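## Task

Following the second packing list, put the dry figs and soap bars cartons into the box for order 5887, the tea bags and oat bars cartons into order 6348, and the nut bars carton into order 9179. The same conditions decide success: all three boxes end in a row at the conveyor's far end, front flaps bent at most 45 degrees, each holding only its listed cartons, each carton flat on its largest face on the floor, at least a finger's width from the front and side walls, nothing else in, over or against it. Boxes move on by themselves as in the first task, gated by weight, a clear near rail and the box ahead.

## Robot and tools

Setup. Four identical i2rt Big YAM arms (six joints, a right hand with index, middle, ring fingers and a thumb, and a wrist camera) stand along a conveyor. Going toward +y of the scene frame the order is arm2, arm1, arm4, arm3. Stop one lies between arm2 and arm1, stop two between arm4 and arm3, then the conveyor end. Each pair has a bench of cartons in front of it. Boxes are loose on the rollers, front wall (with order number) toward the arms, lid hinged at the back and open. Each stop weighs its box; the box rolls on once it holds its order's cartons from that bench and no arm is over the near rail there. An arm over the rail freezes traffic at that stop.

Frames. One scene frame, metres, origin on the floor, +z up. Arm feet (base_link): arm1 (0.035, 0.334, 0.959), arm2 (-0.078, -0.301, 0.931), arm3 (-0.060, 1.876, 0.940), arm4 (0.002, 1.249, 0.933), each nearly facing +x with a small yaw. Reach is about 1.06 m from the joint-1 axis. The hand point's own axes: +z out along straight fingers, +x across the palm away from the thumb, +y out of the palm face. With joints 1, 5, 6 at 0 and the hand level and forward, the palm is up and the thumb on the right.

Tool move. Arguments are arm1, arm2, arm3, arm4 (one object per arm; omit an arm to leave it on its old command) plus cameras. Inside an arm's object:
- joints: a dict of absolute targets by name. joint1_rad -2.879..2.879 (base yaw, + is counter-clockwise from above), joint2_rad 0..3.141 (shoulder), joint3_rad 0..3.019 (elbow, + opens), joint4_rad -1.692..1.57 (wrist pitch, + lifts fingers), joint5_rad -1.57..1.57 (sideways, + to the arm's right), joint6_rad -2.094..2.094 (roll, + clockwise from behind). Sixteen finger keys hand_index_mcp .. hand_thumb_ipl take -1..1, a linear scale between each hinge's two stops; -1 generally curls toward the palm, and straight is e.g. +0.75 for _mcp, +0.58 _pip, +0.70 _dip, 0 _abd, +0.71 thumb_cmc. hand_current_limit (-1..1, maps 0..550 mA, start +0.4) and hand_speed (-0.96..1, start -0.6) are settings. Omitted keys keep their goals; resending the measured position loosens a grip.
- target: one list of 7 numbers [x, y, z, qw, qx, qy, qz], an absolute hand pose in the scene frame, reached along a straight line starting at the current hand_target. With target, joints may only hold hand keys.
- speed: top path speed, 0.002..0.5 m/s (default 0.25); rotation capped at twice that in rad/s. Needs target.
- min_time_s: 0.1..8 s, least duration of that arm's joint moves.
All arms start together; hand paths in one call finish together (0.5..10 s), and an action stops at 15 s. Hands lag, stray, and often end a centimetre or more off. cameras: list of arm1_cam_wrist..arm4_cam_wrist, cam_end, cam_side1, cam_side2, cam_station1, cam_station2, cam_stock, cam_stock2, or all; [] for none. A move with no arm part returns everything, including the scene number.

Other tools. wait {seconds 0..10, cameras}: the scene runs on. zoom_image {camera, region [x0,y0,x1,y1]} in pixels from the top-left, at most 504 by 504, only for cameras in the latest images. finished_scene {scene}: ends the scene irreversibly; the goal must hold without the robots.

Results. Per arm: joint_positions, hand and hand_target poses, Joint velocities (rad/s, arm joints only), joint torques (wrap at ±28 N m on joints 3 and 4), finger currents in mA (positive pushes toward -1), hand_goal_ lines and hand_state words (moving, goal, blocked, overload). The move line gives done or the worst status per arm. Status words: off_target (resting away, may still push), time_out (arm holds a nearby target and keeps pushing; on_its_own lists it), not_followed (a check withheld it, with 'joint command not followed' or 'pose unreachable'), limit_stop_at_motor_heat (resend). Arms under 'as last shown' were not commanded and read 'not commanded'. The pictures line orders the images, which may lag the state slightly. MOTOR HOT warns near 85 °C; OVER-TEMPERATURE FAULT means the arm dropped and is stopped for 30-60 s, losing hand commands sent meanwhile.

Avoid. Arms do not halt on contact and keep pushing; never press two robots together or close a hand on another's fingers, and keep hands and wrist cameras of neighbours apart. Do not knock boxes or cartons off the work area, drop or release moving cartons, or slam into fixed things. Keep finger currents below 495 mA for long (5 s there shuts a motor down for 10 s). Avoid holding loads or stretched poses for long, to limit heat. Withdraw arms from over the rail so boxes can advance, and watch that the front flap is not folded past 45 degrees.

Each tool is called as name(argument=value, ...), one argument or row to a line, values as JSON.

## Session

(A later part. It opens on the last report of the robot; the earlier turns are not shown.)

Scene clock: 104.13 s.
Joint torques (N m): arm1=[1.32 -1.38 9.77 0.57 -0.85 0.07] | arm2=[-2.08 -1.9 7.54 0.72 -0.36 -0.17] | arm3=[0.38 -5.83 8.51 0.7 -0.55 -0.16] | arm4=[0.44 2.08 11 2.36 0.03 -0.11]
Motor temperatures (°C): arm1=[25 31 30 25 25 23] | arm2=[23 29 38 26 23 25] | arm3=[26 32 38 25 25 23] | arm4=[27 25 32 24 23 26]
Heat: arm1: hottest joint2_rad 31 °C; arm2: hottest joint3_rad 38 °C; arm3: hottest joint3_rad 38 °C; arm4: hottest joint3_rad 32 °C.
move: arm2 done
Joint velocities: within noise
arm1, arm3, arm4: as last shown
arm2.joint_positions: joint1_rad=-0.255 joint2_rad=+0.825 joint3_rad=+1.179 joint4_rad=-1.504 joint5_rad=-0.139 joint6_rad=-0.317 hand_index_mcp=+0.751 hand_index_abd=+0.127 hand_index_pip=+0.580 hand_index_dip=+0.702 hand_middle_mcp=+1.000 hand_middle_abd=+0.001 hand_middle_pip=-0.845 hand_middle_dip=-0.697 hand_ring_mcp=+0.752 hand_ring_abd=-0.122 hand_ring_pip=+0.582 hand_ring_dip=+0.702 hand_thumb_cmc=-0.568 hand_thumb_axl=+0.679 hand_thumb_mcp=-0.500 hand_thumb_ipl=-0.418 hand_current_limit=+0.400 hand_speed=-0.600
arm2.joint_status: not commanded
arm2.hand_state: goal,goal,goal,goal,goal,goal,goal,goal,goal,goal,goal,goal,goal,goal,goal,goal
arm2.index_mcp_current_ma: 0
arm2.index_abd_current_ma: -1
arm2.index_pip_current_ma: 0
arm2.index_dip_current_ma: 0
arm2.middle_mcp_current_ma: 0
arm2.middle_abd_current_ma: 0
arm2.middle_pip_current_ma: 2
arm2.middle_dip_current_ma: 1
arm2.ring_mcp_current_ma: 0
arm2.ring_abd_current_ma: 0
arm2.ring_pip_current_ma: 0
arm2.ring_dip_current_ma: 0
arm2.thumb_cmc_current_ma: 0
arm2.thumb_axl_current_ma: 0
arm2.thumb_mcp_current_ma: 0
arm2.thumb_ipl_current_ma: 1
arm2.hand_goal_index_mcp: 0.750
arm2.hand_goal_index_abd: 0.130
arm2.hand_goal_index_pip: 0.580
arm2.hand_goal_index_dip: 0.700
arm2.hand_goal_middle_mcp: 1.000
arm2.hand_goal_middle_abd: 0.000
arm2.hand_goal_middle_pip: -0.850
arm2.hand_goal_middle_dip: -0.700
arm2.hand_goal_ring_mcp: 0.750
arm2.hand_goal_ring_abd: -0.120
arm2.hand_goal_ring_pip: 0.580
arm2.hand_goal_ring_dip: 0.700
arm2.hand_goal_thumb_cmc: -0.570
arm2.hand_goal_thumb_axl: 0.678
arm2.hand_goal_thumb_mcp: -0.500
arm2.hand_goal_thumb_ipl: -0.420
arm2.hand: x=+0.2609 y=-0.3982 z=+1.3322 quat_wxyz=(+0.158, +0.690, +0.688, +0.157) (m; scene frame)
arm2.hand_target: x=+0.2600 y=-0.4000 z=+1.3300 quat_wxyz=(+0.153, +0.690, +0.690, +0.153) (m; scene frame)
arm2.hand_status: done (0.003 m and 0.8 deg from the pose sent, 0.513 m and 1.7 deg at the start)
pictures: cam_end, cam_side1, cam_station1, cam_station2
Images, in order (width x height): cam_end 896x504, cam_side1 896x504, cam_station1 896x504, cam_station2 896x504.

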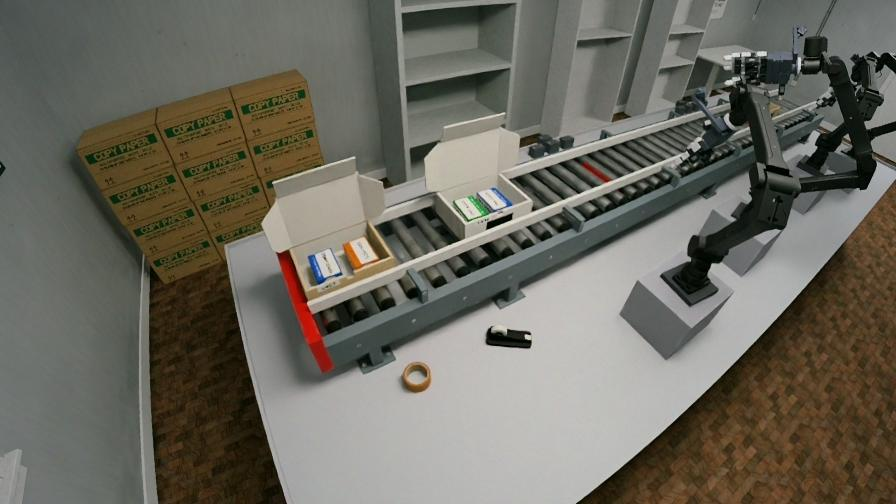

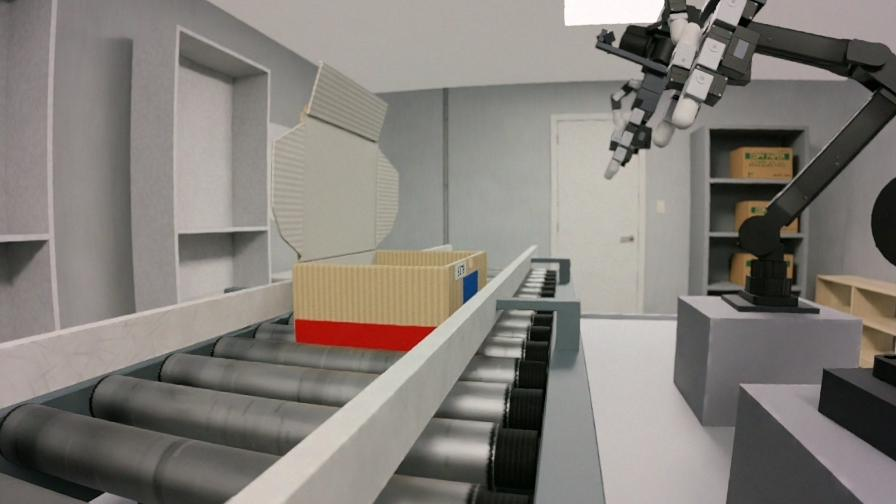

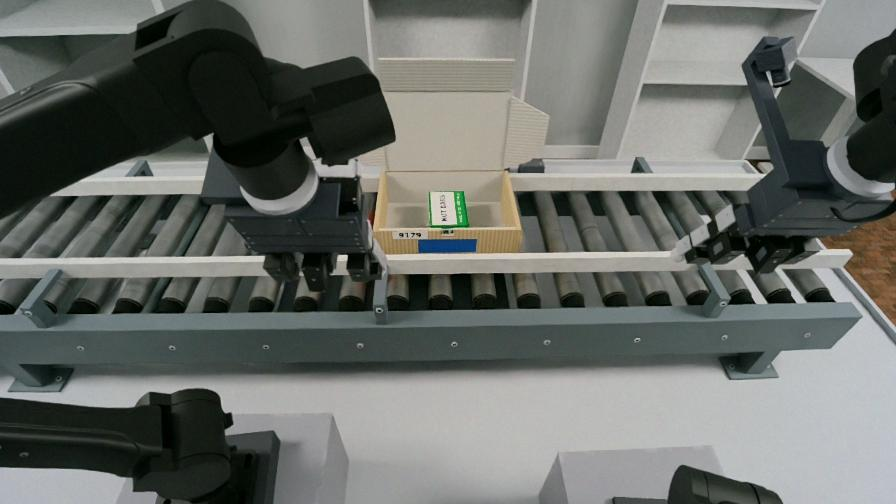

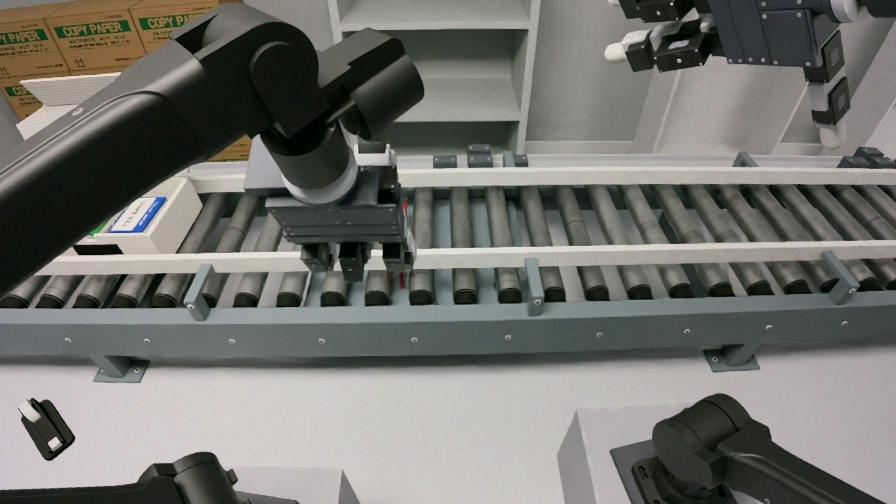

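wait(
  seconds=9,
  cameras=["cam_end", "cam_station1"],
)

Scene clock: 113.20 s.
Joint torques (N m): arm1=[1.61 -1.32 9.74 0.68 -0.86 0.06] | arm2=[-1.73 -2.02 7.49 0.69 -0.37 -0.15] | arm3=[0.44 -5.95 8.53 0.69 -0.54 -0.16] | arm4=[0.44 2.08 11.02 2.37 0.03 -0.11]
Motor temperatures (°C): arm1=[25 30 30 25 25 23] | arm2=[23 29 37 26 23 25] | arm3=[26 32 38 25 26 23] | arm4=[27 25 32 24 23 26]
Heat: arm1: hottest joint2_rad 30 °C; arm2: hottest joint3_rad 37 °C; arm3: hottest joint3_rad 38 °C; arm4: hottest joint3_rad 32 °C.
Joint velocities: within noise
arm1.joint_positions: joint1_rad=-1.255 joint2_rad=+0.854 joint3_rad=+1.122 joint4_rad=-1.667 joint5_rad=-0.393 joint6_rad=-1.121 hand_index_mcp=+0.751 hand_index_abd=+0.122 hand_index_pip=+0.578 hand_index_dip=+0.700 hand_middle_mcp=+1.000 hand_middle_abd=+0.001 hand_middle_pip=-0.844 hand_middle_dip=-0.697 hand_ring_mcp=+0.751 hand_ring_abd=-0.112 hand_ring_pip=+0.580 hand_ring_dip=+0.701 hand_thumb_cmc=-0.567 hand_thumb_axl=+0.679 hand_thumb_mcp=-0.501 hand_thumb_ipl=-0.418 hand_current_limit=+0.400 hand_speed=-0.600
arm1.joint_status: not commanded
arm1.hand_state: goal,goal,goal,goal,goal,goal,goal,goal,goal,goal,goal,goal,goal,goal,goal,goal
arm1.index_mcp_current_ma: 1
arm1.index_abd_current_ma: 2
arm1.index_pip_current_ma: -1
arm1.index_dip_current_ma: 0
arm1.middle_mcp_current_ma: 0
arm1.middle_abd_current_ma: 0
arm1.middle_pip_current_ma: 7
arm1.middle_dip_current_ma: 2
arm1.ring_mcp_current_ma: 1
arm1.ring_abd_current_ma: 2
arm1.ring_pip_current_ma: 0
arm1.ring_dip_current_ma: 0
arm1.thumb_cmc_current_ma: 2
arm1.thumb_axl_current_ma: 1
arm1.thumb_mcp_current_ma: -1
arm1.thumb_ipl_current_ma: 2
arm1.hand_goal_index_mcp: 0.750
arm1.hand_goal_index_abd: 0.120
arm1.hand_goal_index_pip: 0.580
arm1.hand_goal_index_dip: 0.700
arm1.hand_goal_middle_mcp: 1.000
arm1.hand_goal_middle_abd: 0.000
arm1.hand_goal_middle_pip: -0.850
arm1.hand_goal_middle_dip: -0.700
arm1.hand_goal_ring_mcp: 0.750
arm1.hand_goal_ring_abd: -0.114
arm1.hand_goal_ring_pip: 0.580
arm1.hand_goal_ring_dip: 0.700
arm1.hand_goal_thumb_cmc: -0.570
arm1.hand_goal_thumb_axl: 0.678
arm1.hand_goal_thumb_mcp: -0.500
arm1.hand_goal_thumb_ipl: -0.420
arm1.hand: x=+0.2626 y=+0.1301 z=+1.3301 quat_wxyz=(+0.154, +0.690, +0.691, +0.152) (m; scene frame)
arm1.hand_target: x=+0.2600 y=+0.1300 z=+1.3300 quat_wxyz=(+0.153, +0.690, +0.690, +0.153) (m; scene frame)
arm1.hand_status: not commanded
arm2.joint_positions: joint1_rad=-0.255 joint2_rad=+0.825 joint3_rad=+1.179 joint4_rad=-1.504 joint5_rad=-0.139 joint6_rad=-0.318 hand_index_mcp=+0.751 hand_index_abd=+0.127 hand_index_pip=+0.580 hand_index_dip=+0.702 hand_middle_mcp=+1.000 hand_middle_abd=+0.001 hand_middle_pip=-0.845 hand_middle_dip=-0.697 hand_ring_mcp=+0.752 hand_ring_abd=-0.122 hand_ring_pip=+0.582 hand_ring_dip=+0.702 hand_thumb_cmc=-0.568 hand_thumb_axl=+0.679 hand_thumb_mcp=-0.500 hand_thumb_ipl=-0.418 hand_current_limit=+0.400 hand_speed=-0.600
arm2.joint_status: not commanded
arm2.hand_state: goal,goal,goal,goal,goal,goal,goal,goal,goal,goal,goal,goal,goal,goal,goal,goal
arm2.index_mcp_current_ma: 0
arm2.index_abd_current_ma: -1
arm2.index_pip_current_ma: 0
arm2.index_dip_current_ma: 0
arm2.middle_mcp_current_ma: 0
arm2.middle_abd_current_ma: 0
arm2.middle_pip_current_ma: 2
arm2.middle_dip_current_ma: 1
arm2.ring_mcp_current_ma: 0
arm2.ring_abd_current_ma: 0
arm2.ring_pip_current_ma: 0
arm2.ring_dip_current_ma: 0
arm2.thumb_cmc_current_ma: 0
arm2.thumb_axl_current_ma: 0
arm2.thumb_mcp_current_ma: 0
arm2.thumb_ipl_current_ma: 1
arm2.hand_goal_index_mcp: 0.750
arm2.hand_goal_index_abd: 0.130
arm2.hand_goal_index_pip: 0.580
arm2.hand_goal_index_dip: 0.700
arm2.hand_goal_middle_mcp: 1.000
arm2.hand_goal_middle_abd: 0.000
arm2.hand_goal_middle_pip: -0.850
arm2.hand_goal_middle_dip: -0.700
arm2.hand_goal_ring_mcp: 0.750
arm2.hand_goal_ring_abd: -0.120
arm2.hand_goal_ring_pip: 0.580
arm2.hand_goal_ring_dip: 0.700
arm2.hand_goal_thumb_cmc: -0.570
arm2.hand_goal_thumb_axl: 0.678
arm2.hand_goal_thumb_mcp: -0.500
arm2.hand_goal_thumb_ipl: -0.420
arm2.hand: x=+0.2609 y=-0.3981 z=+1.3322 quat_wxyz=(+0.158, +0.690, +0.688, +0.157) (m; scene frame)
arm2.hand_target: x=+0.2600 y=-0.4000 z=+1.3300 quat_wxyz=(+0.153, +0.690, +0.690, +0.153) (m; scene frame)
arm2.hand_status: done (0.003 m and 0.8 deg from the pose sent, 0.513 m and 1.7 deg at the start)
arm3.joint_positions: joint1_rad=-0.732 joint2_rad=+0.976 joint3_rad=+1.242 joint4_rad=-1.529 joint5_rad=-0.329 joint6_rad=-0.801 hand_index_mcp=+0.752 hand_index_abd=+0.079 hand_index_pip=+0.579 hand_index_dip=+0.700 hand_middle_mcp=+1.000 hand_middle_abd=+0.000 hand_middle_pip=-0.844 hand_middle_dip=-0.698 hand_ring_mcp=+0.751 hand_ring_abd=-0.101 hand_ring_pip=+0.581 hand_ring_dip=+0.703 hand_thumb_cmc=-0.568 hand_thumb_axl=+0.679 hand_thumb_mcp=-0.501 hand_thumb_ipl=-0.418 hand_current_limit=+0.400 hand_speed=-0.600
arm3.joint_status: not commanded
arm3.hand_state: goal,goal,goal,goal,goal,goal,goal,goal,goal,goal,goal,goal,goal,goal,goal,goal
arm3.index_mcp_current_ma: 1
arm3.index_abd_current_ma: 2
arm3.index_pip_current_ma: -1
arm3.index_dip_current_ma: 0
arm3.middle_mcp_current_ma: 0
arm3.middle_abd_current_ma: 0
arm3.middle_pip_current_ma: 7
arm3.middle_dip_current_ma: 2
arm3.ring_mcp_current_ma: 1
arm3.ring_abd_current_ma: 3
arm3.ring_pip_current_ma: 0
arm3.ring_dip_current_ma: 3
arm3.thumb_cmc_current_ma: 2
arm3.thumb_axl_current_ma: 1
arm3.thumb_mcp_current_ma: -1
arm3.thumb_ipl_current_ma: 3
arm3.hand_goal_index_mcp: 0.750
arm3.hand_goal_index_abd: 0.076
arm3.hand_goal_index_pip: 0.580
arm3.hand_goal_index_dip: 0.700
arm3.hand_goal_middle_mcp: 1.000
arm3.hand_goal_middle_abd: 0.000
arm3.hand_goal_middle_pip: -0.850
arm3.hand_goal_middle_dip: -0.700
arm3.hand_goal_ring_mcp: 0.750
arm3.hand_goal_ring_abd: -0.104
arm3.hand_goal_ring_pip: 0.580
arm3.hand_goal_ring_dip: 0.700
arm3.hand_goal_thumb_cmc: -0.570
arm3.hand_goal_thumb_axl: 0.678
arm3.hand_goal_thumb_mcp: -0.500
arm3.hand_goal_thumb_ipl: -0.420
arm3.hand: x=+0.2624 y=+1.6588 z=+1.3311 quat_wxyz=(+0.157, +0.691, +0.689, +0.152) (m; scene frame)
arm3.hand_target: x=+0.2601 y=+1.6600 z=+1.3299 quat_wxyz=(+0.153, +0.690, +0.690, +0.153) (m; scene frame)
arm3.hand_status: not commanded
arm4.joint_positions: joint1_rad=+0.196 joint2_rad=+0.612 joint3_rad=+1.407 joint4_rad=-1.140 joint5_rad=-0.040 joint6_rad=+1.036 hand_index_mcp=+1.000 hand_index_abd=+0.001 hand_index_pip=+0.577 hand_index_dip=+0.696 hand_middle_mcp=+0.756 hand_middle_abd=+0.001 hand_middle_pip=+0.577 hand_middle_dip=+0.696 hand_ring_mcp=+0.755 hand_ring_abd=+0.001 hand_ring_pip=+0.577 hand_ring_dip=+0.696 hand_thumb_cmc=+0.715 hand_thumb_axl=+0.677 hand_thumb_mcp=+0.226 hand_thumb_ipl=+0.168 hand_current_limit=+0.400 hand_speed=-0.600
arm4.joint_status: not commanded
arm4.hand_state: overload,goal,goal,goal,goal,goal,goal,goal,goal,goal,goal,goal,goal,goal,goal,goal
arm4.index_mcp_current_ma: 0
arm4.index_abd_current_ma: 0
arm4.index_pip_current_ma: 0
arm4.index_dip_current_ma: 0
arm4.middle_mcp_current_ma: 1
arm4.middle_abd_current_ma: 0
arm4.middle_pip_current_ma: 0
arm4.middle_dip_current_ma: 0
arm4.ring_mcp_current_ma: 1
arm4.ring_abd_current_ma: 0
arm4.ring_pip_current_ma: 0
arm4.ring_dip_current_ma: 0
arm4.thumb_cmc_current_ma: 1
arm4.thumb_axl_current_ma: 0
arm4.thumb_mcp_current_ma: 0
arm4.thumb_ipl_current_ma: 0
arm4.hand_goal_index_mcp: 0.754
arm4.hand_goal_index_abd: 0.000
arm4.hand_goal_index_pip: 0.576
arm4.hand_goal_index_dip: 0.696
arm4.hand_goal_middle_mcp: 0.754
arm4.hand_goal_middle_abd: 0.000
arm4.hand_goal_middle_pip: 0.576
arm4.hand_goal_middle_dip: 0.696
arm4.hand_goal_ring_mcp: 0.754
arm4.hand_goal_ring_abd: 0.000
arm4.hand_goal_ring_pip: 0.576
arm4.hand_goal_ring_dip: 0.696
arm4.hand_goal_thumb_cmc: 0.714
arm4.hand_goal_thumb_axl: 0.678
arm4.hand_goal_thumb_mcp: 0.226
arm4.hand_goal_thumb_ipl: 0.168
arm4.hand: x=+0.2692 y=+1.2733 z=+1.5488 quat_wxyz=(+0.036, +0.729, +0.368, +0.577) (m; scene frame)
arm4.hand_target: x=+0.2649 y=+1.2717 z=+1.5613 quat_wxyz=(+0.037, +0.721, +0.364, +0.588) (m; scene frame)
arm4.hand_status: not commanded
wait: 9.00 s; at rest by 0.20 s
pictures: cam_end, cam_station1
Images, in order (width x height): cam_end 896x504, cam_station1 896x504.

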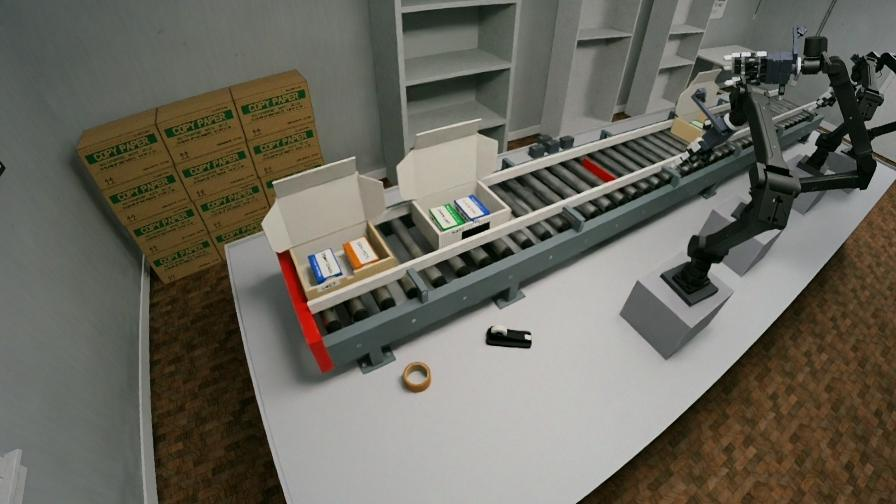

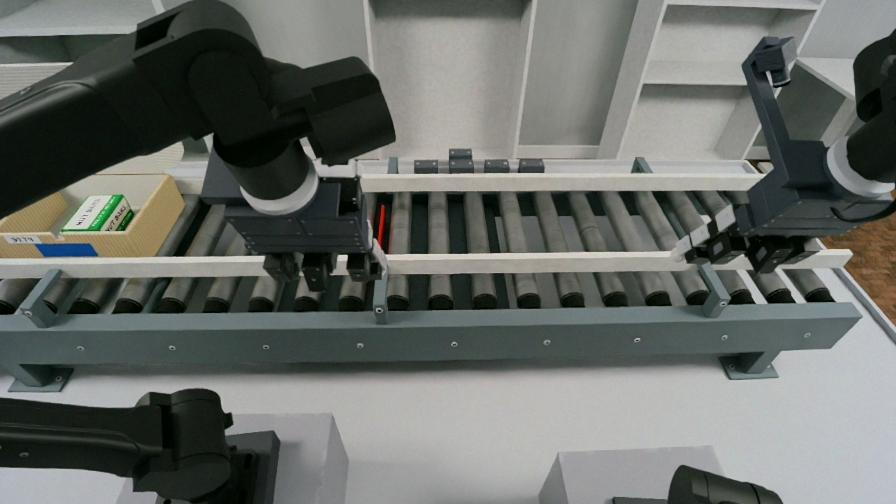

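wait(
  seconds=10,
  cameras=["cam_end"],
)

wait(
  seconds=8,
  cameras=["cam_end", "cam_stock2"],
)

Scene clock: 123.30 s.
Joint torques (N m): arm1=[1.32 -1.14 9.63 0.68 -0.86 0.07] | arm2=[-1.96 -1.9 7.6 0.66 -0.3 -0.19] | arm3=[0.38 -5.95 8.51 0.7 -0.54 -0.16] | arm4=[0.44 2.08 11 2.37 0.03 -0.11]
Motor temperatures (°C): arm1=[25 30 30 25 25 23] | arm2=[23 29 37 26 23 25] | arm3=[26 32 37 25 26 23] | arm4=[27 25 32 24 23 26]
Heat: arm1: hottest joint2_rad 30 °C; arm2: hottest joint3_rad 37 °C; arm3: hottest joint3_rad 37 °C; arm4: hottest joint3_rad 32 °C.
Joint velocities: within noise
arm1.joint_positions: joint1_rad=-1.255 joint2_rad=+0.854 joint3_rad=+1.122 joint4_rad=-1.667 joint5_rad=-0.393 joint6_rad=-1.121 hand_index_mcp=+0.751 hand_index_abd=+0.122 hand_index_pip=+0.578 hand_index_dip=+0.700 hand_middle_mcp=+1.000 hand_middle_abd=+0.001 hand_middle_pip=-0.844 hand_middle_dip=-0.697 hand_ring_mcp=+0.751 hand_ring_abd=-0.112 hand_ring_pip=+0.580 hand_ring_dip=+0.701 hand_thumb_cmc=-0.567 hand_thumb_axl=+0.679 hand_thumb_mcp=-0.501 hand_thumb_ipl=-0.418 hand_current_limit=+0.400 hand_speed=-0.600
arm1.joint_status: not commanded
arm1.hand_state: goal,goal,goal,goal,goal,goal,goal,goal,goal,goal,goal,goal,goal,goal,goal,goal
arm1.index_mcp_current_ma: 1
arm1.index_abd_current_ma: 2
arm1.index_pip_current_ma: -1
arm1.index_dip_current_ma: 0
arm1.middle_mcp_current_ma: 0
arm1.middle_abd_current_ma: 0
arm1.middle_pip_current_ma: 7
arm1.middle_dip_current_ma: 2
arm1.ring_mcp_current_ma: 1
arm1.ring_abd_current_ma: 2
arm1.ring_pip_current_ma: 0
arm1.ring_dip_current_ma: 0
arm1.thumb_cmc_current_ma: 2
arm1.thumb_axl_current_ma: 1
arm1.thumb_mcp_current_ma: -1
arm1.thumb_ipl_current_ma: 2
arm1.hand_goal_index_mcp: 0.750
arm1.hand_goal_index_abd: 0.120
arm1.hand_goal_index_pip: 0.580
arm1.hand_goal_index_dip: 0.700
arm1.hand_goal_middle_mcp: 1.000
arm1.hand_goal_middle_abd: 0.000
arm1.hand_goal_middle_pip: -0.850
arm1.hand_goal_middle_dip: -0.700
arm1.hand_goal_ring_mcp: 0.750
arm1.hand_goal_ring_abd: -0.114
arm1.hand_goal_ring_pip: 0.580
arm1.hand_goal_ring_dip: 0.700
arm1.hand_goal_thumb_cmc: -0.570
arm1.hand_goal_thumb_axl: 0.678
arm1.hand_goal_thumb_mcp: -0.500
arm1.hand_goal_thumb_ipl: -0.420
arm1.hand: x=+0.2626 y=+0.1301 z=+1.3301 quat_wxyz=(+0.154, +0.690, +0.691, +0.152) (m; scene frame)
arm1.hand_target: x=+0.2600 y=+0.1300 z=+1.3300 quat_wxyz=(+0.153, +0.690, +0.690, +0.153) (m; scene frame)
arm1.hand_status: not commanded
arm2.joint_positions: joint1_rad=-0.255 joint2_rad=+0.825 joint3_rad=+1.179 joint4_rad=-1.504 joint5_rad=-0.139 joint6_rad=-0.318 hand_index_mcp=+0.751 hand_index_abd=+0.127 hand_index_pip=+0.580 hand_index_dip=+0.702 hand_middle_mcp=+1.000 hand_middle_abd=+0.001 hand_middle_pip=-0.845 hand_middle_dip=-0.697 hand_ring_mcp=+0.752 hand_ring_abd=-0.122 hand_ring_pip=+0.582 hand_ring_dip=+0.702 hand_thumb_cmc=-0.568 hand_thumb_axl=+0.679 hand_thumb_mcp=-0.500 hand_thumb_ipl=-0.418 hand_current_limit=+0.400 hand_speed=-0.600
arm2.joint_status: not commanded
arm2.hand_state: goal,goal,goal,goal,goal,goal,goal,goal,goal,goal,goal,goal,goal,goal,goal,goal
arm2.index_mcp_current_ma: 0
arm2.index_abd_current_ma: -1
arm2.index_pip_current_ma: 0
arm2.index_dip_current_ma: 0
arm2.middle_mcp_current_ma: 0
arm2.middle_abd_current_ma: 0
arm2.middle_pip_current_ma: 2
arm2.middle_dip_current_ma: 1
arm2.ring_mcp_current_ma: 0
arm2.ring_abd_current_ma: 0
arm2.ring_pip_current_ma: 0
arm2.ring_dip_current_ma: 0
arm2.thumb_cmc_current_ma: 0
arm2.thumb_axl_current_ma: 0
arm2.thumb_mcp_current_ma: 0
arm2.thumb_ipl_current_ma: 1
arm2.hand_goal_index_mcp: 0.750
arm2.hand_goal_index_abd: 0.130
arm2.hand_goal_index_pip: 0.580
arm2.hand_goal_index_dip: 0.700
arm2.hand_goal_middle_mcp: 1.000
arm2.hand_goal_middle_abd: 0.000
arm2.hand_goal_middle_pip: -0.850
arm2.hand_goal_middle_dip: -0.700
arm2.hand_goal_ring_mcp: 0.750
arm2.hand_goal_ring_abd: -0.120
arm2.hand_goal_ring_pip: 0.580
arm2.hand_goal_ring_dip: 0.700
arm2.hand_goal_thumb_cmc: -0.570
arm2.hand_goal_thumb_axl: 0.678
arm2.hand_goal_thumb_mcp: -0.500
arm2.hand_goal_thumb_ipl: -0.420
arm2.hand: x=+0.2609 y=-0.3981 z=+1.3322 quat_wxyz=(+0.158, +0.690, +0.688, +0.157) (m; scene frame)
arm2.hand_target: x=+0.2600 y=-0.4000 z=+1.3300 quat_wxyz=(+0.153, +0.690, +0.690, +0.153) (m; scene frame)
arm2.hand_status: done (0.003 m and 0.8 deg from the pose sent, 0.513 m and 1.7 deg at the start)
arm3.joint_positions: joint1_rad=-0.732 joint2_rad=+0.976 joint3_rad=+1.242 joint4_rad=-1.529 joint5_rad=-0.329 joint6_rad=-0.801 hand_index_mcp=+0.752 hand_index_abd=+0.079 hand_index_pip=+0.579 hand_index_dip=+0.700 hand_middle_mcp=+1.000 hand_middle_abd=+0.000 hand_middle_pip=-0.844 hand_middle_dip=-0.698 hand_ring_mcp=+0.751 hand_ring_abd=-0.101 hand_ring_pip=+0.581 hand_ring_dip=+0.703 hand_thumb_cmc=-0.568 hand_thumb_axl=+0.679 hand_thumb_mcp=-0.501 hand_thumb_ipl=-0.418 hand_current_limit=+0.400 hand_speed=-0.600
arm3.joint_status: not commanded
arm3.hand_state: goal,goal,goal,goal,goal,goal,goal,goal,goal,goal,goal,goal,goal,goal,goal,goal
arm3.index_mcp_current_ma: 1
arm3.index_abd_current_ma: 2
arm3.index_pip_current_ma: -1
arm3.index_dip_current_ma: 0
arm3.middle_mcp_current_ma: 0
arm3.middle_abd_current_ma: 0
arm3.middle_pip_current_ma: 7
arm3.middle_dip_current_ma: 2
arm3.ring_mcp_current_ma: 1
arm3.ring_abd_current_ma: 3
arm3.ring_pip_current_ma: 0
arm3.ring_dip_current_ma: 3
arm3.thumb_cmc_current_ma: 2
arm3.thumb_axl_current_ma: 1
arm3.thumb_mcp_current_ma: -1
arm3.thumb_ipl_current_ma: 3
arm3.hand_goal_index_mcp: 0.750
arm3.hand_goal_index_abd: 0.076
arm3.hand_goal_index_pip: 0.580
arm3.hand_goal_index_dip: 0.700
arm3.hand_goal_middle_mcp: 1.000
arm3.hand_goal_middle_abd: 0.000
arm3.hand_goal_middle_pip: -0.850
arm3.hand_goal_middle_dip: -0.700
arm3.hand_goal_ring_mcp: 0.750
arm3.hand_goal_ring_abd: -0.104
arm3.hand_goal_ring_pip: 0.580
arm3.hand_goal_ring_dip: 0.700
arm3.hand_goal_thumb_cmc: -0.570
arm3.hand_goal_thumb_axl: 0.678
arm3.hand_goal_thumb_mcp: -0.500
arm3.hand_goal_thumb_ipl: -0.420
arm3.hand: x=+0.2624 y=+1.6588 z=+1.3311 quat_wxyz=(+0.157, +0.691, +0.689, +0.152) (m; scene frame)
arm3.hand_target: x=+0.2601 y=+1.6600 z=+1.3299 quat_wxyz=(+0.153, +0.690, +0.690, +0.153) (m; scene frame)
arm3.hand_status: not commanded
arm4.joint_positions: joint1_rad=+0.196 joint2_rad=+0.612 joint3_rad=+1.407 joint4_rad=-1.140 joint5_rad=-0.040 joint6_rad=+1.036 hand_index_mcp=+1.000 hand_index_abd=+0.001 hand_index_pip=+0.577 hand_index_dip=+0.696 hand_middle_mcp=+0.756 hand_middle_abd=+0.001 hand_middle_pip=+0.577 hand_middle_dip=+0.696 hand_ring_mcp=+0.755 hand_ring_abd=+0.001 hand_ring_pip=+0.577 hand_ring_dip=+0.696 hand_thumb_cmc=+0.715 hand_thumb_axl=+0.677 hand_thumb_mcp=+0.226 hand_thumb_ipl=+0.168 hand_current_limit=+0.400 hand_speed=-0.600
arm4.joint_status: not commanded
arm4.hand_state: overload,goal,goal,goal,goal,goal,goal,goal,goal,goal,goal,goal,goal,goal,goal,goal
arm4.index_mcp_current_ma: 0
arm4.index_abd_current_ma: 0
arm4.index_pip_current_ma: 0
arm4.index_dip_current_ma: 0
arm4.middle_mcp_current_ma: 1
arm4.middle_abd_current_ma: 0
arm4.middle_pip_current_ma: 0
arm4.middle_dip_current_ma: 0
arm4.ring_mcp_current_ma: 1
arm4.ring_abd_current_ma: 0
arm4.ring_pip_current_ma: 0
arm4.ring_dip_current_ma: 0
arm4.thumb_cmc_current_ma: 1
arm4.thumb_axl_current_ma: 0
arm4.thumb_mcp_current_ma: 0
arm4.thumb_ipl_current_ma: 0
arm4.hand_goal_index_mcp: 0.754
arm4.hand_goal_index_abd: 0.000
arm4.hand_goal_index_pip: 0.576
arm4.hand_goal_index_dip: 0.696
arm4.hand_goal_middle_mcp: 0.754
arm4.hand_goal_middle_abd: 0.000
arm4.hand_goal_middle_pip: 0.576
arm4.hand_goal_middle_dip: 0.696
arm4.hand_goal_ring_mcp: 0.754
arm4.hand_goal_ring_abd: 0.000
arm4.hand_goal_ring_pip: 0.576
arm4.hand_goal_ring_dip: 0.696
arm4.hand_goal_thumb_cmc: 0.714
arm4.hand_goal_thumb_axl: 0.678
arm4.hand_goal_thumb_mcp: 0.226
arm4.hand_goal_thumb_ipl: 0.168
arm4.hand: x=+0.2692 y=+1.2733 z=+1.5488 quat_wxyz=(+0.036, +0.729, +0.368, +0.577) (m; scene frame)
arm4.hand_target: x=+0.2649 y=+1.2717 z=+1.5613 quat_wxyz=(+0.037, +0.721, +0.364, +0.588) (m; scene frame)
arm4.hand_status: not commanded
wait: 10.00 s; at rest by 0.17 s
pictures: cam_end
Images, in order (width x height): cam_end 896x504.

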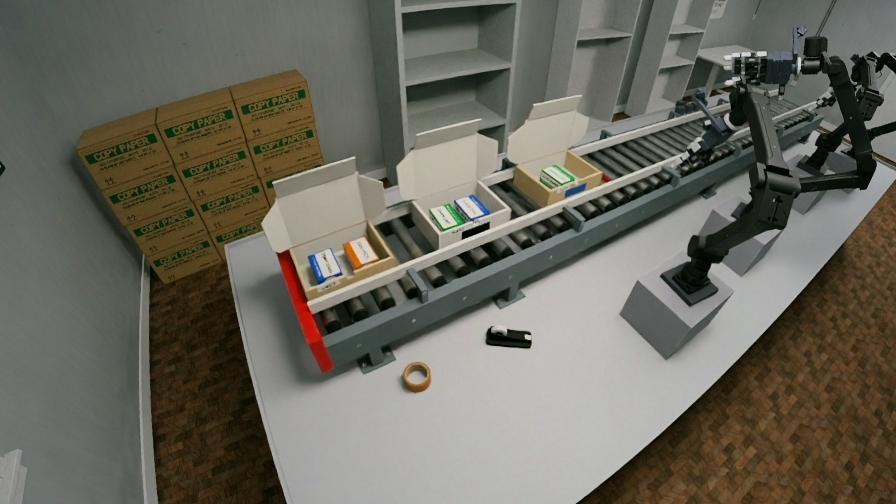

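Scene clock: 131.30 s.
Joint torques (N m): arm1=[1.03 -1.14 9.74 0.64 -0.86 0.08] | arm2=[-1.9 -2.26 7.6 0.7 -0.33 -0.21] | arm3=[0.32 -5.77 8.53 0.72 -0.54 -0.16] | arm4=[0.38 2.02 11 2.36 0.03 -0.11]
Motor temperatures (°C): arm1=[25 30 30 25 25 23] | arm2=[23 29 36 26 23 25] | arm3=[26 31 37 25 26 23] | arm4=[27 25 32 24 23 26]
Heat: arm1: hottest joint2_rad 30 °C; arm2: hottest joint3_rad 36 °C; arm3: hottest joint3_rad 37 °C; arm4: hottest joint3_rad 32 °C.
Joint velocities: within noise
arm1.joint_positions: joint1_rad=-1.255 joint2_rad=+0.854 joint3_rad=+1.122 joint4_rad=-1.667 joint5_rad=-0.393 joint6_rad=-1.121 hand_index_mcp=+0.751 hand_index_abd=+0.122 hand_index_pip=+0.578 hand_index_dip=+0.700 hand_middle_mcp=+1.000 hand_middle_abd=+0.001 hand_middle_pip=-0.844 hand_middle_dip=-0.697 hand_ring_mcp=+0.751 hand_ring_abd=-0.112 hand_ring_pip=+0.580 hand_ring_dip=+0.701 hand_thumb_cmc=-0.567 hand_thumb_axl=+0.679 hand_thumb_mcp=-0.501 hand_thumb_ipl=-0.418 hand_current_limit=+0.400 hand_speed=-0.600
arm1.joint_status: not commanded
arm1.hand_state: goal,goal,goal,goal,goal,goal,goal,goal,goal,goal,goal,goal,goal,goal,goal,goal
arm1.index_mcp_current_ma: 1
arm1.index_abd_current_ma: 2
arm1.index_pip_current_ma: -1
arm1.index_dip_current_ma: 0
arm1.middle_mcp_current_ma: 0
arm1.middle_abd_current_ma: 0
arm1.middle_pip_current_ma: 7
arm1.middle_dip_current_ma: 2
arm1.ring_mcp_current_ma: 1
arm1.ring_abd_current_ma: 2
arm1.ring_pip_current_ma: 0
arm1.ring_dip_current_ma: 0
arm1.thumb_cmc_current_ma: 2
arm1.thumb_axl_current_ma: 1
arm1.thumb_mcp_current_ma: -1
arm1.thumb_ipl_current_ma: 2
arm1.hand_goal_index_mcp: 0.750
arm1.hand_goal_index_abd: 0.120
arm1.hand_goal_index_pip: 0.580
arm1.hand_goal_index_dip: 0.700
arm1.hand_goal_middle_mcp: 1.000
arm1.hand_goal_middle_abd: 0.000
arm1.hand_goal_middle_pip: -0.850
arm1.hand_goal_middle_dip: -0.700
arm1.hand_goal_ring_mcp: 0.750
arm1.hand_goal_ring_abd: -0.114
arm1.hand_goal_ring_pip: 0.580
arm1.hand_goal_ring_dip: 0.700
arm1.hand_goal_thumb_cmc: -0.570
arm1.hand_goal_thumb_axl: 0.678
arm1.hand_goal_thumb_mcp: -0.500
arm1.hand_goal_thumb_ipl: -0.420
arm1.hand: x=+0.2626 y=+0.1301 z=+1.3301 quat_wxyz=(+0.154, +0.690, +0.691, +0.152) (m; scene frame)
arm1.hand_target: x=+0.2600 y=+0.1300 z=+1.3300 quat_wxyz=(+0.153, +0.690, +0.690, +0.153) (m; scene frame)
arm1.hand_status: not commanded
arm2.joint_positions: joint1_rad=-0.255 joint2_rad=+0.825 joint3_rad=+1.179 joint4_rad=-1.504 joint5_rad=-0.139 joint6_rad=-0.318 hand_index_mcp=+0.751 hand_index_abd=+0.127 hand_index_pip=+0.580 hand_index_dip=+0.702 hand_middle_mcp=+1.000 hand_middle_abd=+0.001 hand_middle_pip=-0.845 hand_middle_dip=-0.697 hand_ring_mcp=+0.752 hand_ring_abd=-0.122 hand_ring_pip=+0.582 hand_ring_dip=+0.702 hand_thumb_cmc=-0.568 hand_thumb_axl=+0.679 hand_thumb_mcp=-0.500 hand_thumb_ipl=-0.418 hand_current_limit=+0.400 hand_speed=-0.600
arm2.joint_status: not commanded
arm2.hand_state: goal,goal,goal,goal,goal,goal,goal,goal,goal,goal,goal,goal,goal,goal,goal,goal
arm2.index_mcp_current_ma: 0
arm2.index_abd_current_ma: -1
arm2.index_pip_current_ma: 0
arm2.index_dip_current_ma: 0
arm2.middle_mcp_current_ma: 0
arm2.middle_abd_current_ma: 0
arm2.middle_pip_current_ma: 2
arm2.middle_dip_current_ma: 1
arm2.ring_mcp_current_ma: 0
arm2.ring_abd_current_ma: 0
arm2.ring_pip_current_ma: 0
arm2.ring_dip_current_ma: 0
arm2.thumb_cmc_current_ma: 0
arm2.thumb_axl_current_ma: 0
arm2.thumb_mcp_current_ma: 0
arm2.thumb_ipl_current_ma: 1
arm2.hand_goal_index_mcp: 0.750
arm2.hand_goal_index_abd: 0.130
arm2.hand_goal_index_pip: 0.580
arm2.hand_goal_index_dip: 0.700
arm2.hand_goal_middle_mcp: 1.000
arm2.hand_goal_middle_abd: 0.000
arm2.hand_goal_middle_pip: -0.850
arm2.hand_goal_middle_dip: -0.700
arm2.hand_goal_ring_mcp: 0.750
arm2.hand_goal_ring_abd: -0.120
arm2.hand_goal_ring_pip: 0.580
arm2.hand_goal_ring_dip: 0.700
arm2.hand_goal_thumb_cmc: -0.570
arm2.hand_goal_thumb_axl: 0.678
arm2.hand_goal_thumb_mcp: -0.500
arm2.hand_goal_thumb_ipl: -0.420
arm2.hand: x=+0.2609 y=-0.3981 z=+1.3322 quat_wxyz=(+0.158, +0.690, +0.688, +0.157) (m; scene frame)
arm2.hand_target: x=+0.2600 y=-0.4000 z=+1.3300 quat_wxyz=(+0.153, +0.690, +0.690, +0.153) (m; scene frame)
arm2.hand_status: done (0.003 m and 0.8 deg from the pose sent, 0.513 m and 1.7 deg at the start)
arm3.joint_positions: joint1_rad=-0.732 joint2_rad=+0.976 joint3_rad=+1.242 joint4_rad=-1.529 joint5_rad=-0.329 joint6_rad=-0.801 hand_index_mcp=+0.752 hand_index_abd=+0.079 hand_index_pip=+0.579 hand_index_dip=+0.700 hand_middle_mcp=+1.000 hand_middle_abd=+0.000 hand_middle_pip=-0.844 hand_middle_dip=-0.698 hand_ring_mcp=+0.751 hand_ring_abd=-0.101 hand_ring_pip=+0.581 hand_ring_dip=+0.703 hand_thumb_cmc=-0.568 hand_thumb_axl=+0.679 hand_thumb_mcp=-0.501 hand_thumb_ipl=-0.418 hand_current_limit=+0.400 hand_speed=-0.600
arm3.joint_status: not commanded
arm3.hand_state: goal,goal,goal,goal,goal,goal,goal,goal,goal,goal,goal,goal,goal,goal,goal,goal
arm3.index_mcp_current_ma: 1
arm3.index_abd_current_ma: 2
arm3.index_pip_current_ma: -1
arm3.index_dip_current_ma: 0
arm3.middle_mcp_current_ma: 0
arm3.middle_abd_current_ma: 0
arm3.middle_pip_current_ma: 7
arm3.middle_dip_current_ma: 2
arm3.ring_mcp_current_ma: 1
arm3.ring_abd_current_ma: 3
arm3.ring_pip_current_ma: 0
arm3.ring_dip_current_ma: 3
arm3.thumb_cmc_current_ma: 2
arm3.thumb_axl_current_ma: 1
arm3.thumb_mcp_current_ma: -1
arm3.thumb_ipl_current_ma: 3
arm3.hand_goal_index_mcp: 0.750
arm3.hand_goal_index_abd: 0.076
arm3.hand_goal_index_pip: 0.580
arm3.hand_goal_index_dip: 0.700
arm3.hand_goal_middle_mcp: 1.000
arm3.hand_goal_middle_abd: 0.000
arm3.hand_goal_middle_pip: -0.850
arm3.hand_goal_middle_dip: -0.700
arm3.hand_goal_ring_mcp: 0.750
arm3.hand_goal_ring_abd: -0.104
arm3.hand_goal_ring_pip: 0.580
arm3.hand_goal_ring_dip: 0.700
arm3.hand_goal_thumb_cmc: -0.570
arm3.hand_goal_thumb_axl: 0.678
arm3.hand_goal_thumb_mcp: -0.500
arm3.hand_goal_thumb_ipl: -0.420
arm3.hand: x=+0.2624 y=+1.6588 z=+1.3311 quat_wxyz=(+0.157, +0.691, +0.689, +0.152) (m; scene frame)
arm3.hand_target: x=+0.2601 y=+1.6600 z=+1.3299 quat_wxyz=(+0.153, +0.690, +0.690, +0.153) (m; scene frame)
arm3.hand_status: not commanded
arm4.joint_positions: joint1_rad=+0.196 joint2_rad=+0.612 joint3_rad=+1.407 joint4_rad=-1.140 joint5_rad=-0.040 joint6_rad=+1.036 hand_index_mcp=+1.000 hand_index_abd=+0.001 hand_index_pip=+0.577 hand_index_dip=+0.696 hand_middle_mcp=+0.756 hand_middle_abd=+0.001 hand_middle_pip=+0.577 hand_middle_dip=+0.696 hand_ring_mcp=+0.755 hand_ring_abd=+0.001 hand_ring_pip=+0.577 hand_ring_dip=+0.696 hand_thumb_cmc=+0.715 hand_thumb_axl=+0.677 hand_thumb_mcp=+0.226 hand_thumb_ipl=+0.168 hand_current_limit=+0.400 hand_speed=-0.600
arm4.joint_status: not commanded
arm4.hand_state: overload,goal,goal,goal,goal,goal,goal,goal,goal,goal,goal,goal,goal,goal,goal,goal
arm4.index_mcp_current_ma: 0
arm4.index_abd_current_ma: 0
arm4.index_pip_current_ma: 0
arm4.index_dip_current_ma: 0
arm4.middle_mcp_current_ma: 1
arm4.middle_abd_current_ma: 0
arm4.middle_pip_current_ma: 0
arm4.middle_dip_current_ma: 0
arm4.ring_mcp_current_ma: 1
arm4.ring_abd_current_ma: 0
arm4.ring_pip_current_ma: 0
arm4.ring_dip_current_ma: 0
arm4.thumb_cmc_current_ma: 1
arm4.thumb_axl_current_ma: 0
arm4.thumb_mcp_current_ma: 0
arm4.thumb_ipl_current_ma: 0
arm4.hand_goal_index_mcp: 0.754
arm4.hand_goal_index_abd: 0.000
arm4.hand_goal_index_pip: 0.576
arm4.hand_goal_index_dip: 0.696
arm4.hand_goal_middle_mcp: 0.754
arm4.hand_goal_middle_abd: 0.000
arm4.hand_goal_middle_pip: 0.576
arm4.hand_goal_middle_dip: 0.696
arm4.hand_goal_ring_mcp: 0.754
arm4.hand_goal_ring_abd: 0.000
arm4.hand_goal_ring_pip: 0.576
arm4.hand_goal_ring_dip: 0.696
arm4.hand_goal_thumb_cmc: 0.714
arm4.hand_goal_thumb_axl: 0.678
arm4.hand_goal_thumb_mcp: 0.226
arm4.hand_goal_thumb_ipl: 0.168
arm4.hand: x=+0.2692 y=+1.2733 z=+1.5488 quat_wxyz=(+0.036, +0.729, +0.368, +0.577) (m; scene frame)
arm4.hand_target: x=+0.2649 y=+1.2717 z=+1.5613 quat_wxyz=(+0.037, +0.721, +0.364, +0.588) (m; scene frame)
arm4.hand_status: not commanded
wait: 8.00 s; at rest by 0.27 s
pictures: cam_end, cam_stock2
Images, in order (width x height): cam_end 896x504, cam_stock2 896x504.

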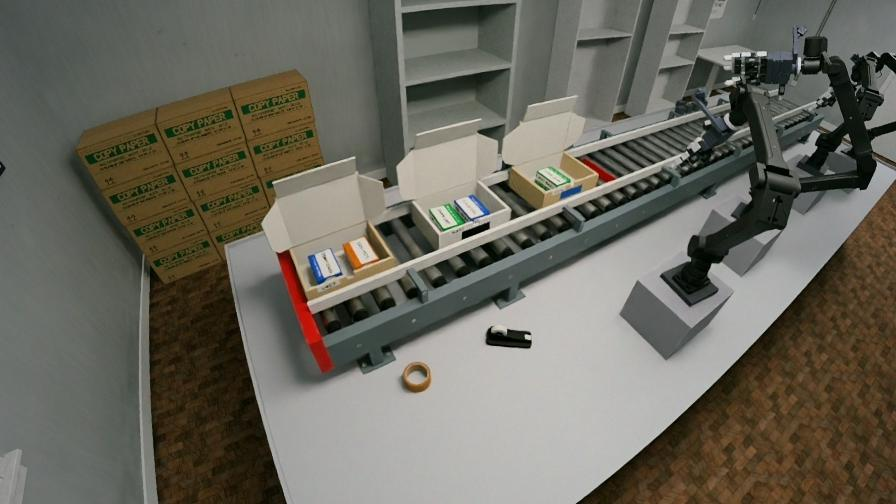

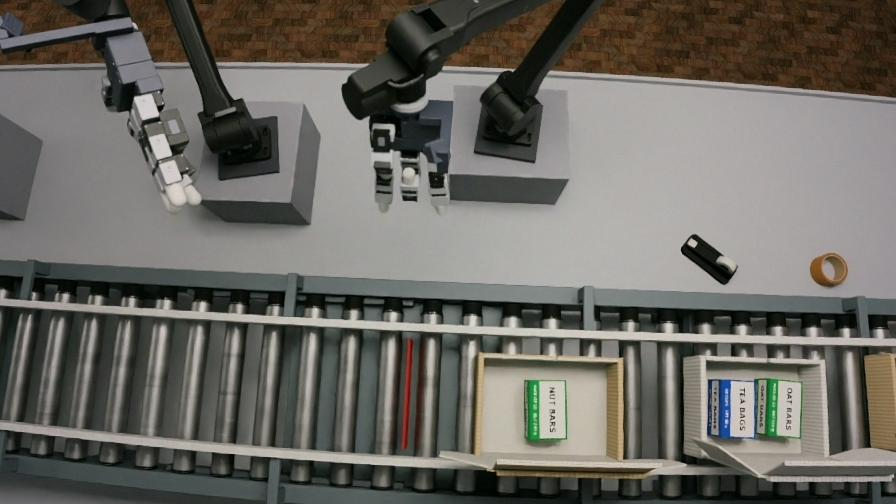

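zoom_image(
  camera="cam_end",
  region=[250, 90, 620, 310],
)

wait(
  seconds=2,
  cameras=["cam_end", "cam_stock2"],
)

zoom_image(
  camera="cam_stock2",
  region=[440, 330, 890, 500],
)

Scaled by 1.362.

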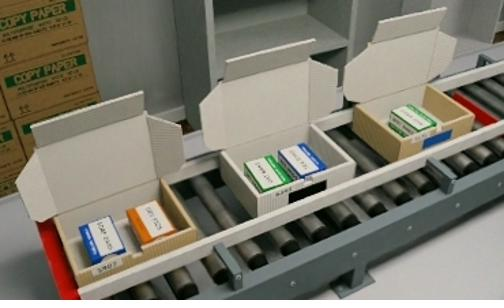

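Scene clock: 133.43 s.
Joint torques (N m): arm1=[1.49 -1.32 9.68 0.64 -0.86 0.05] | arm2=[-2.14 -1.96 7.54 0.61 -0.36 -0.17] | arm3=[0.44 -5.83 8.5 0.7 -0.54 -0.17] | arm4=[0.44 2.02 11 2.39 0.03 -0.11]
Motor temperatures (°C): arm1=[25 30 30 25 25 23] | arm2=[23 29 36 26 23 25] | arm3=[26 31 37 25 26 23] | arm4=[27 25 33 24 23 26]
Heat: arm1: hottest joint2_rad 30 °C; arm2: hottest joint3_rad 36 °C; arm3: hottest joint3_rad 37 °C; arm4: hottest joint3_rad 33 °C.
Joint velocities: within noise
arm1.joint_positions: joint1_rad=-1.255 joint2_rad=+0.854 joint3_rad=+1.122 joint4_rad=-1.667 joint5_rad=-0.393 joint6_rad=-1.121 hand_index_mcp=+0.751 hand_index_abd=+0.122 hand_index_pip=+0.578 hand_index_dip=+0.700 hand_middle_mcp=+1.000 hand_middle_abd=+0.001 hand_middle_pip=-0.844 hand_middle_dip=-0.697 hand_ring_mcp=+0.751 hand_ring_abd=-0.112 hand_ring_pip=+0.580 hand_ring_dip=+0.701 hand_thumb_cmc=-0.567 hand_thumb_axl=+0.679 hand_thumb_mcp=-0.501 hand_thumb_ipl=-0.418 hand_current_limit=+0.400 hand_speed=-0.600
arm1.joint_status: not commanded
arm1.hand_state: goal,goal,goal,goal,goal,goal,goal,goal,goal,goal,goal,goal,goal,goal,goal,goal
arm1.index_mcp_current_ma: 1
arm1.index_abd_current_ma: 2
arm1.index_pip_current_ma: -1
arm1.index_dip_current_ma: 0
arm1.middle_mcp_current_ma: 0
arm1.middle_abd_current_ma: 0
arm1.middle_pip_current_ma: 7
arm1.middle_dip_current_ma: 2
arm1.ring_mcp_current_ma: 1
arm1.ring_abd_current_ma: 2
arm1.ring_pip_current_ma: 0
arm1.ring_dip_current_ma: 0
arm1.thumb_cmc_current_ma: 2
arm1.thumb_axl_current_ma: 1
arm1.thumb_mcp_current_ma: -1
arm1.thumb_ipl_current_ma: 2
arm1.hand_goal_index_mcp: 0.750
arm1.hand_goal_index_abd: 0.120
arm1.hand_goal_index_pip: 0.580
arm1.hand_goal_index_dip: 0.700
arm1.hand_goal_middle_mcp: 1.000
arm1.hand_goal_middle_abd: 0.000
arm1.hand_goal_middle_pip: -0.850
arm1.hand_goal_middle_dip: -0.700
arm1.hand_goal_ring_mcp: 0.750
arm1.hand_goal_ring_abd: -0.114
arm1.hand_goal_ring_pip: 0.580
arm1.hand_goal_ring_dip: 0.700
arm1.hand_goal_thumb_cmc: -0.570
arm1.hand_goal_thumb_axl: 0.678
arm1.hand_goal_thumb_mcp: -0.500
arm1.hand_goal_thumb_ipl: -0.420
arm1.hand: x=+0.2626 y=+0.1301 z=+1.3301 quat_wxyz=(+0.154, +0.690, +0.691, +0.152) (m; scene frame)
arm1.hand_target: x=+0.2600 y=+0.1300 z=+1.3300 quat_wxyz=(+0.153, +0.690, +0.690, +0.153) (m; scene frame)
arm1.hand_status: not commanded
arm2.joint_positions: joint1_rad=-0.255 joint2_rad=+0.825 joint3_rad=+1.179 joint4_rad=-1.504 joint5_rad=-0.139 joint6_rad=-0.318 hand_index_mcp=+0.751 hand_index_abd=+0.127 hand_index_pip=+0.580 hand_index_dip=+0.702 hand_middle_mcp=+1.000 hand_middle_abd=+0.001 hand_middle_pip=-0.845 hand_middle_dip=-0.697 hand_ring_mcp=+0.752 hand_ring_abd=-0.122 hand_ring_pip=+0.582 hand_ring_dip=+0.702 hand_thumb_cmc=-0.568 hand_thumb_axl=+0.679 hand_thumb_mcp=-0.500 hand_thumb_ipl=-0.418 hand_current_limit=+0.400 hand_speed=-0.600
arm2.joint_status: not commanded
arm2.hand_state: goal,goal,goal,goal,goal,goal,goal,goal,goal,goal,goal,goal,goal,goal,goal,goal
arm2.index_mcp_current_ma: 0
arm2.index_abd_current_ma: -1
arm2.index_pip_current_ma: 0
arm2.index_dip_current_ma: 0
arm2.middle_mcp_current_ma: 0
arm2.middle_abd_current_ma: 0
arm2.middle_pip_current_ma: 2
arm2.middle_dip_current_ma: 1
arm2.ring_mcp_current_ma: 0
arm2.ring_abd_current_ma: 0
arm2.ring_pip_current_ma: 0
arm2.ring_dip_current_ma: 0
arm2.thumb_cmc_current_ma: 0
arm2.thumb_axl_current_ma: 0
arm2.thumb_mcp_current_ma: 0
arm2.thumb_ipl_current_ma: 1
arm2.hand_goal_index_mcp: 0.750
arm2.hand_goal_index_abd: 0.130
arm2.hand_goal_index_pip: 0.580
arm2.hand_goal_index_dip: 0.700
arm2.hand_goal_middle_mcp: 1.000
arm2.hand_goal_middle_abd: 0.000
arm2.hand_goal_middle_pip: -0.850
arm2.hand_goal_middle_dip: -0.700
arm2.hand_goal_ring_mcp: 0.750
arm2.hand_goal_ring_abd: -0.120
arm2.hand_goal_ring_pip: 0.580
arm2.hand_goal_ring_dip: 0.700
arm2.hand_goal_thumb_cmc: -0.570
arm2.hand_goal_thumb_axl: 0.678
arm2.hand_goal_thumb_mcp: -0.500
arm2.hand_goal_thumb_ipl: -0.420
arm2.hand: x=+0.2609 y=-0.3981 z=+1.3322 quat_wxyz=(+0.158, +0.690, +0.688, +0.157) (m; scene frame)
arm2.hand_target: x=+0.2600 y=-0.4000 z=+1.3300 quat_wxyz=(+0.153, +0.690, +0.690, +0.153) (m; scene frame)
arm2.hand_status: done (0.003 m and 0.8 deg from the pose sent, 0.513 m and 1.7 deg at the start)
arm3.joint_positions: joint1_rad=-0.732 joint2_rad=+0.976 joint3_rad=+1.242 joint4_rad=-1.529 joint5_rad=-0.329 joint6_rad=-0.801 hand_index_mcp=+0.752 hand_index_abd=+0.079 hand_index_pip=+0.579 hand_index_dip=+0.700 hand_middle_mcp=+1.000 hand_middle_abd=+0.000 hand_middle_pip=-0.844 hand_middle_dip=-0.698 hand_ring_mcp=+0.751 hand_ring_abd=-0.101 hand_ring_pip=+0.581 hand_ring_dip=+0.703 hand_thumb_cmc=-0.568 hand_thumb_axl=+0.679 hand_thumb_mcp=-0.501 hand_thumb_ipl=-0.418 hand_current_limit=+0.400 hand_speed=-0.600
arm3.joint_status: not commanded
arm3.hand_state: goal,goal,goal,goal,goal,goal,goal,goal,goal,goal,goal,goal,goal,goal,goal,goal
arm3.index_mcp_current_ma: 1
arm3.index_abd_current_ma: 2
arm3.index_pip_current_ma: -1
arm3.index_dip_current_ma: 0
arm3.middle_mcp_current_ma: 0
arm3.middle_abd_current_ma: 0
arm3.middle_pip_current_ma: 7
arm3.middle_dip_current_ma: 2
arm3.ring_mcp_current_ma: 1
arm3.ring_abd_current_ma: 3
arm3.ring_pip_current_ma: 0
arm3.ring_dip_current_ma: 3
arm3.thumb_cmc_current_ma: 2
arm3.thumb_axl_current_ma: 1
arm3.thumb_mcp_current_ma: -1
arm3.thumb_ipl_current_ma: 3
arm3.hand_goal_index_mcp: 0.750
arm3.hand_goal_index_abd: 0.076
arm3.hand_goal_index_pip: 0.580
arm3.hand_goal_index_dip: 0.700
arm3.hand_goal_middle_mcp: 1.000
arm3.hand_goal_middle_abd: 0.000
arm3.hand_goal_middle_pip: -0.850
arm3.hand_goal_middle_dip: -0.700
arm3.hand_goal_ring_mcp: 0.750
arm3.hand_goal_ring_abd: -0.104
arm3.hand_goal_ring_pip: 0.580
arm3.hand_goal_ring_dip: 0.700
arm3.hand_goal_thumb_cmc: -0.570
arm3.hand_goal_thumb_axl: 0.678
arm3.hand_goal_thumb_mcp: -0.500
arm3.hand_goal_thumb_ipl: -0.420
arm3.hand: x=+0.2624 y=+1.6588 z=+1.3311 quat_wxyz=(+0.157, +0.691, +0.689, +0.152) (m; scene frame)
arm3.hand_target: x=+0.2601 y=+1.6600 z=+1.3299 quat_wxyz=(+0.153, +0.690, +0.690, +0.153) (m; scene frame)
arm3.hand_status: not commanded
arm4.joint_positions: joint1_rad=+0.196 joint2_rad=+0.612 joint3_rad=+1.407 joint4_rad=-1.140 joint5_rad=-0.040 joint6_rad=+1.036 hand_index_mcp=+1.000 hand_index_abd=+0.001 hand_index_pip=+0.577 hand_index_dip=+0.696 hand_middle_mcp=+0.756 hand_middle_abd=+0.001 hand_middle_pip=+0.577 hand_middle_dip=+0.696 hand_ring_mcp=+0.755 hand_ring_abd=+0.001 hand_ring_pip=+0.577 hand_ring_dip=+0.696 hand_thumb_cmc=+0.715 hand_thumb_axl=+0.677 hand_thumb_mcp=+0.226 hand_thumb_ipl=+0.168 hand_current_limit=+0.400 hand_speed=-0.600
arm4.joint_status: not commanded
arm4.hand_state: overload,goal,goal,goal,goal,goal,goal,goal,goal,goal,goal,goal,goal,goal,goal,goal
arm4.index_mcp_current_ma: 0
arm4.index_abd_current_ma: 0
arm4.index_pip_current_ma: 0
arm4.index_dip_current_ma: 0
arm4.middle_mcp_current_ma: 1
arm4.middle_abd_current_ma: 0
arm4.middle_pip_current_ma: 0
arm4.middle_dip_current_ma: 0
arm4.ring_mcp_current_ma: 1
arm4.ring_abd_current_ma: 0
arm4.ring_pip_current_ma: 0
arm4.ring_dip_current_ma: 0
arm4.thumb_cmc_current_ma: 1
arm4.thumb_axl_current_ma: 0
arm4.thumb_mcp_current_ma: 0
arm4.thumb_ipl_current_ma: 0
arm4.hand_goal_index_mcp: 0.754
arm4.hand_goal_index_abd: 0.000
arm4.hand_goal_index_pip: 0.576
arm4.hand_goal_index_dip: 0.696
arm4.hand_goal_middle_mcp: 0.754
arm4.hand_goal_middle_abd: 0.000
arm4.hand_goal_middle_pip: 0.576
arm4.hand_goal_middle_dip: 0.696
arm4.hand_goal_ring_mcp: 0.754
arm4.hand_goal_ring_abd: 0.000
arm4.hand_goal_ring_pip: 0.576
arm4.hand_goal_ring_dip: 0.696
arm4.hand_goal_thumb_cmc: 0.714
arm4.hand_goal_thumb_axl: 0.678
arm4.hand_goal_thumb_mcp: 0.226
arm4.hand_goal_thumb_ipl: 0.168
arm4.hand: x=+0.2692 y=+1.2733 z=+1.5488 quat_wxyz=(+0.036, +0.729, +0.368, +0.577) (m; scene frame)
arm4.hand_target: x=+0.2649 y=+1.2717 z=+1.5613 quat_wxyz=(+0.037, +0.721, +0.364, +0.588) (m; scene frame)
arm4.hand_status: not commanded
wait: 2.00 s; at rest by 0.13 s
pictures: cam_end, cam_stock2
Images, in order (width x height): cam_end 896x504, cam_stock2 896x504.

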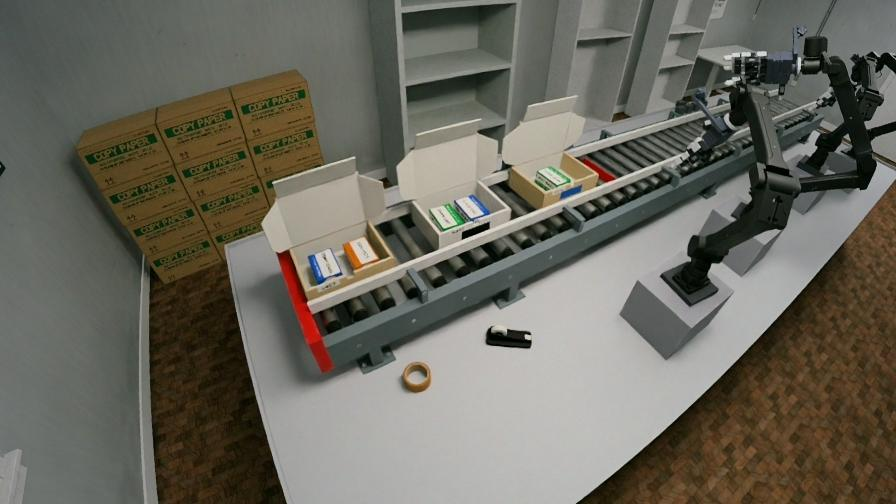

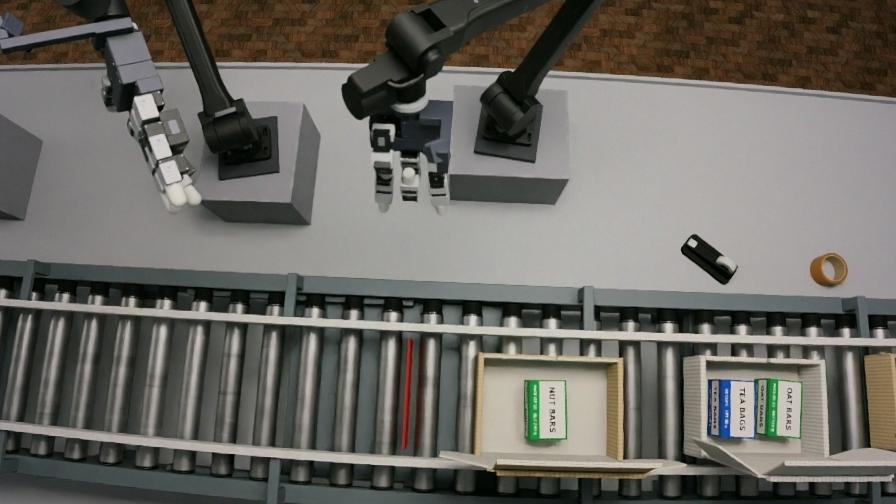

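Scaled by 1.120.

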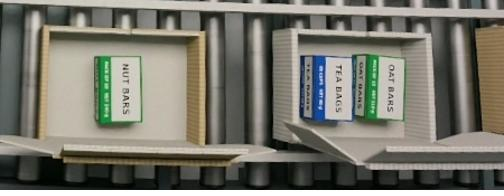

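finished_scene(
  scene=2,
)

The scene is finished: the task was done.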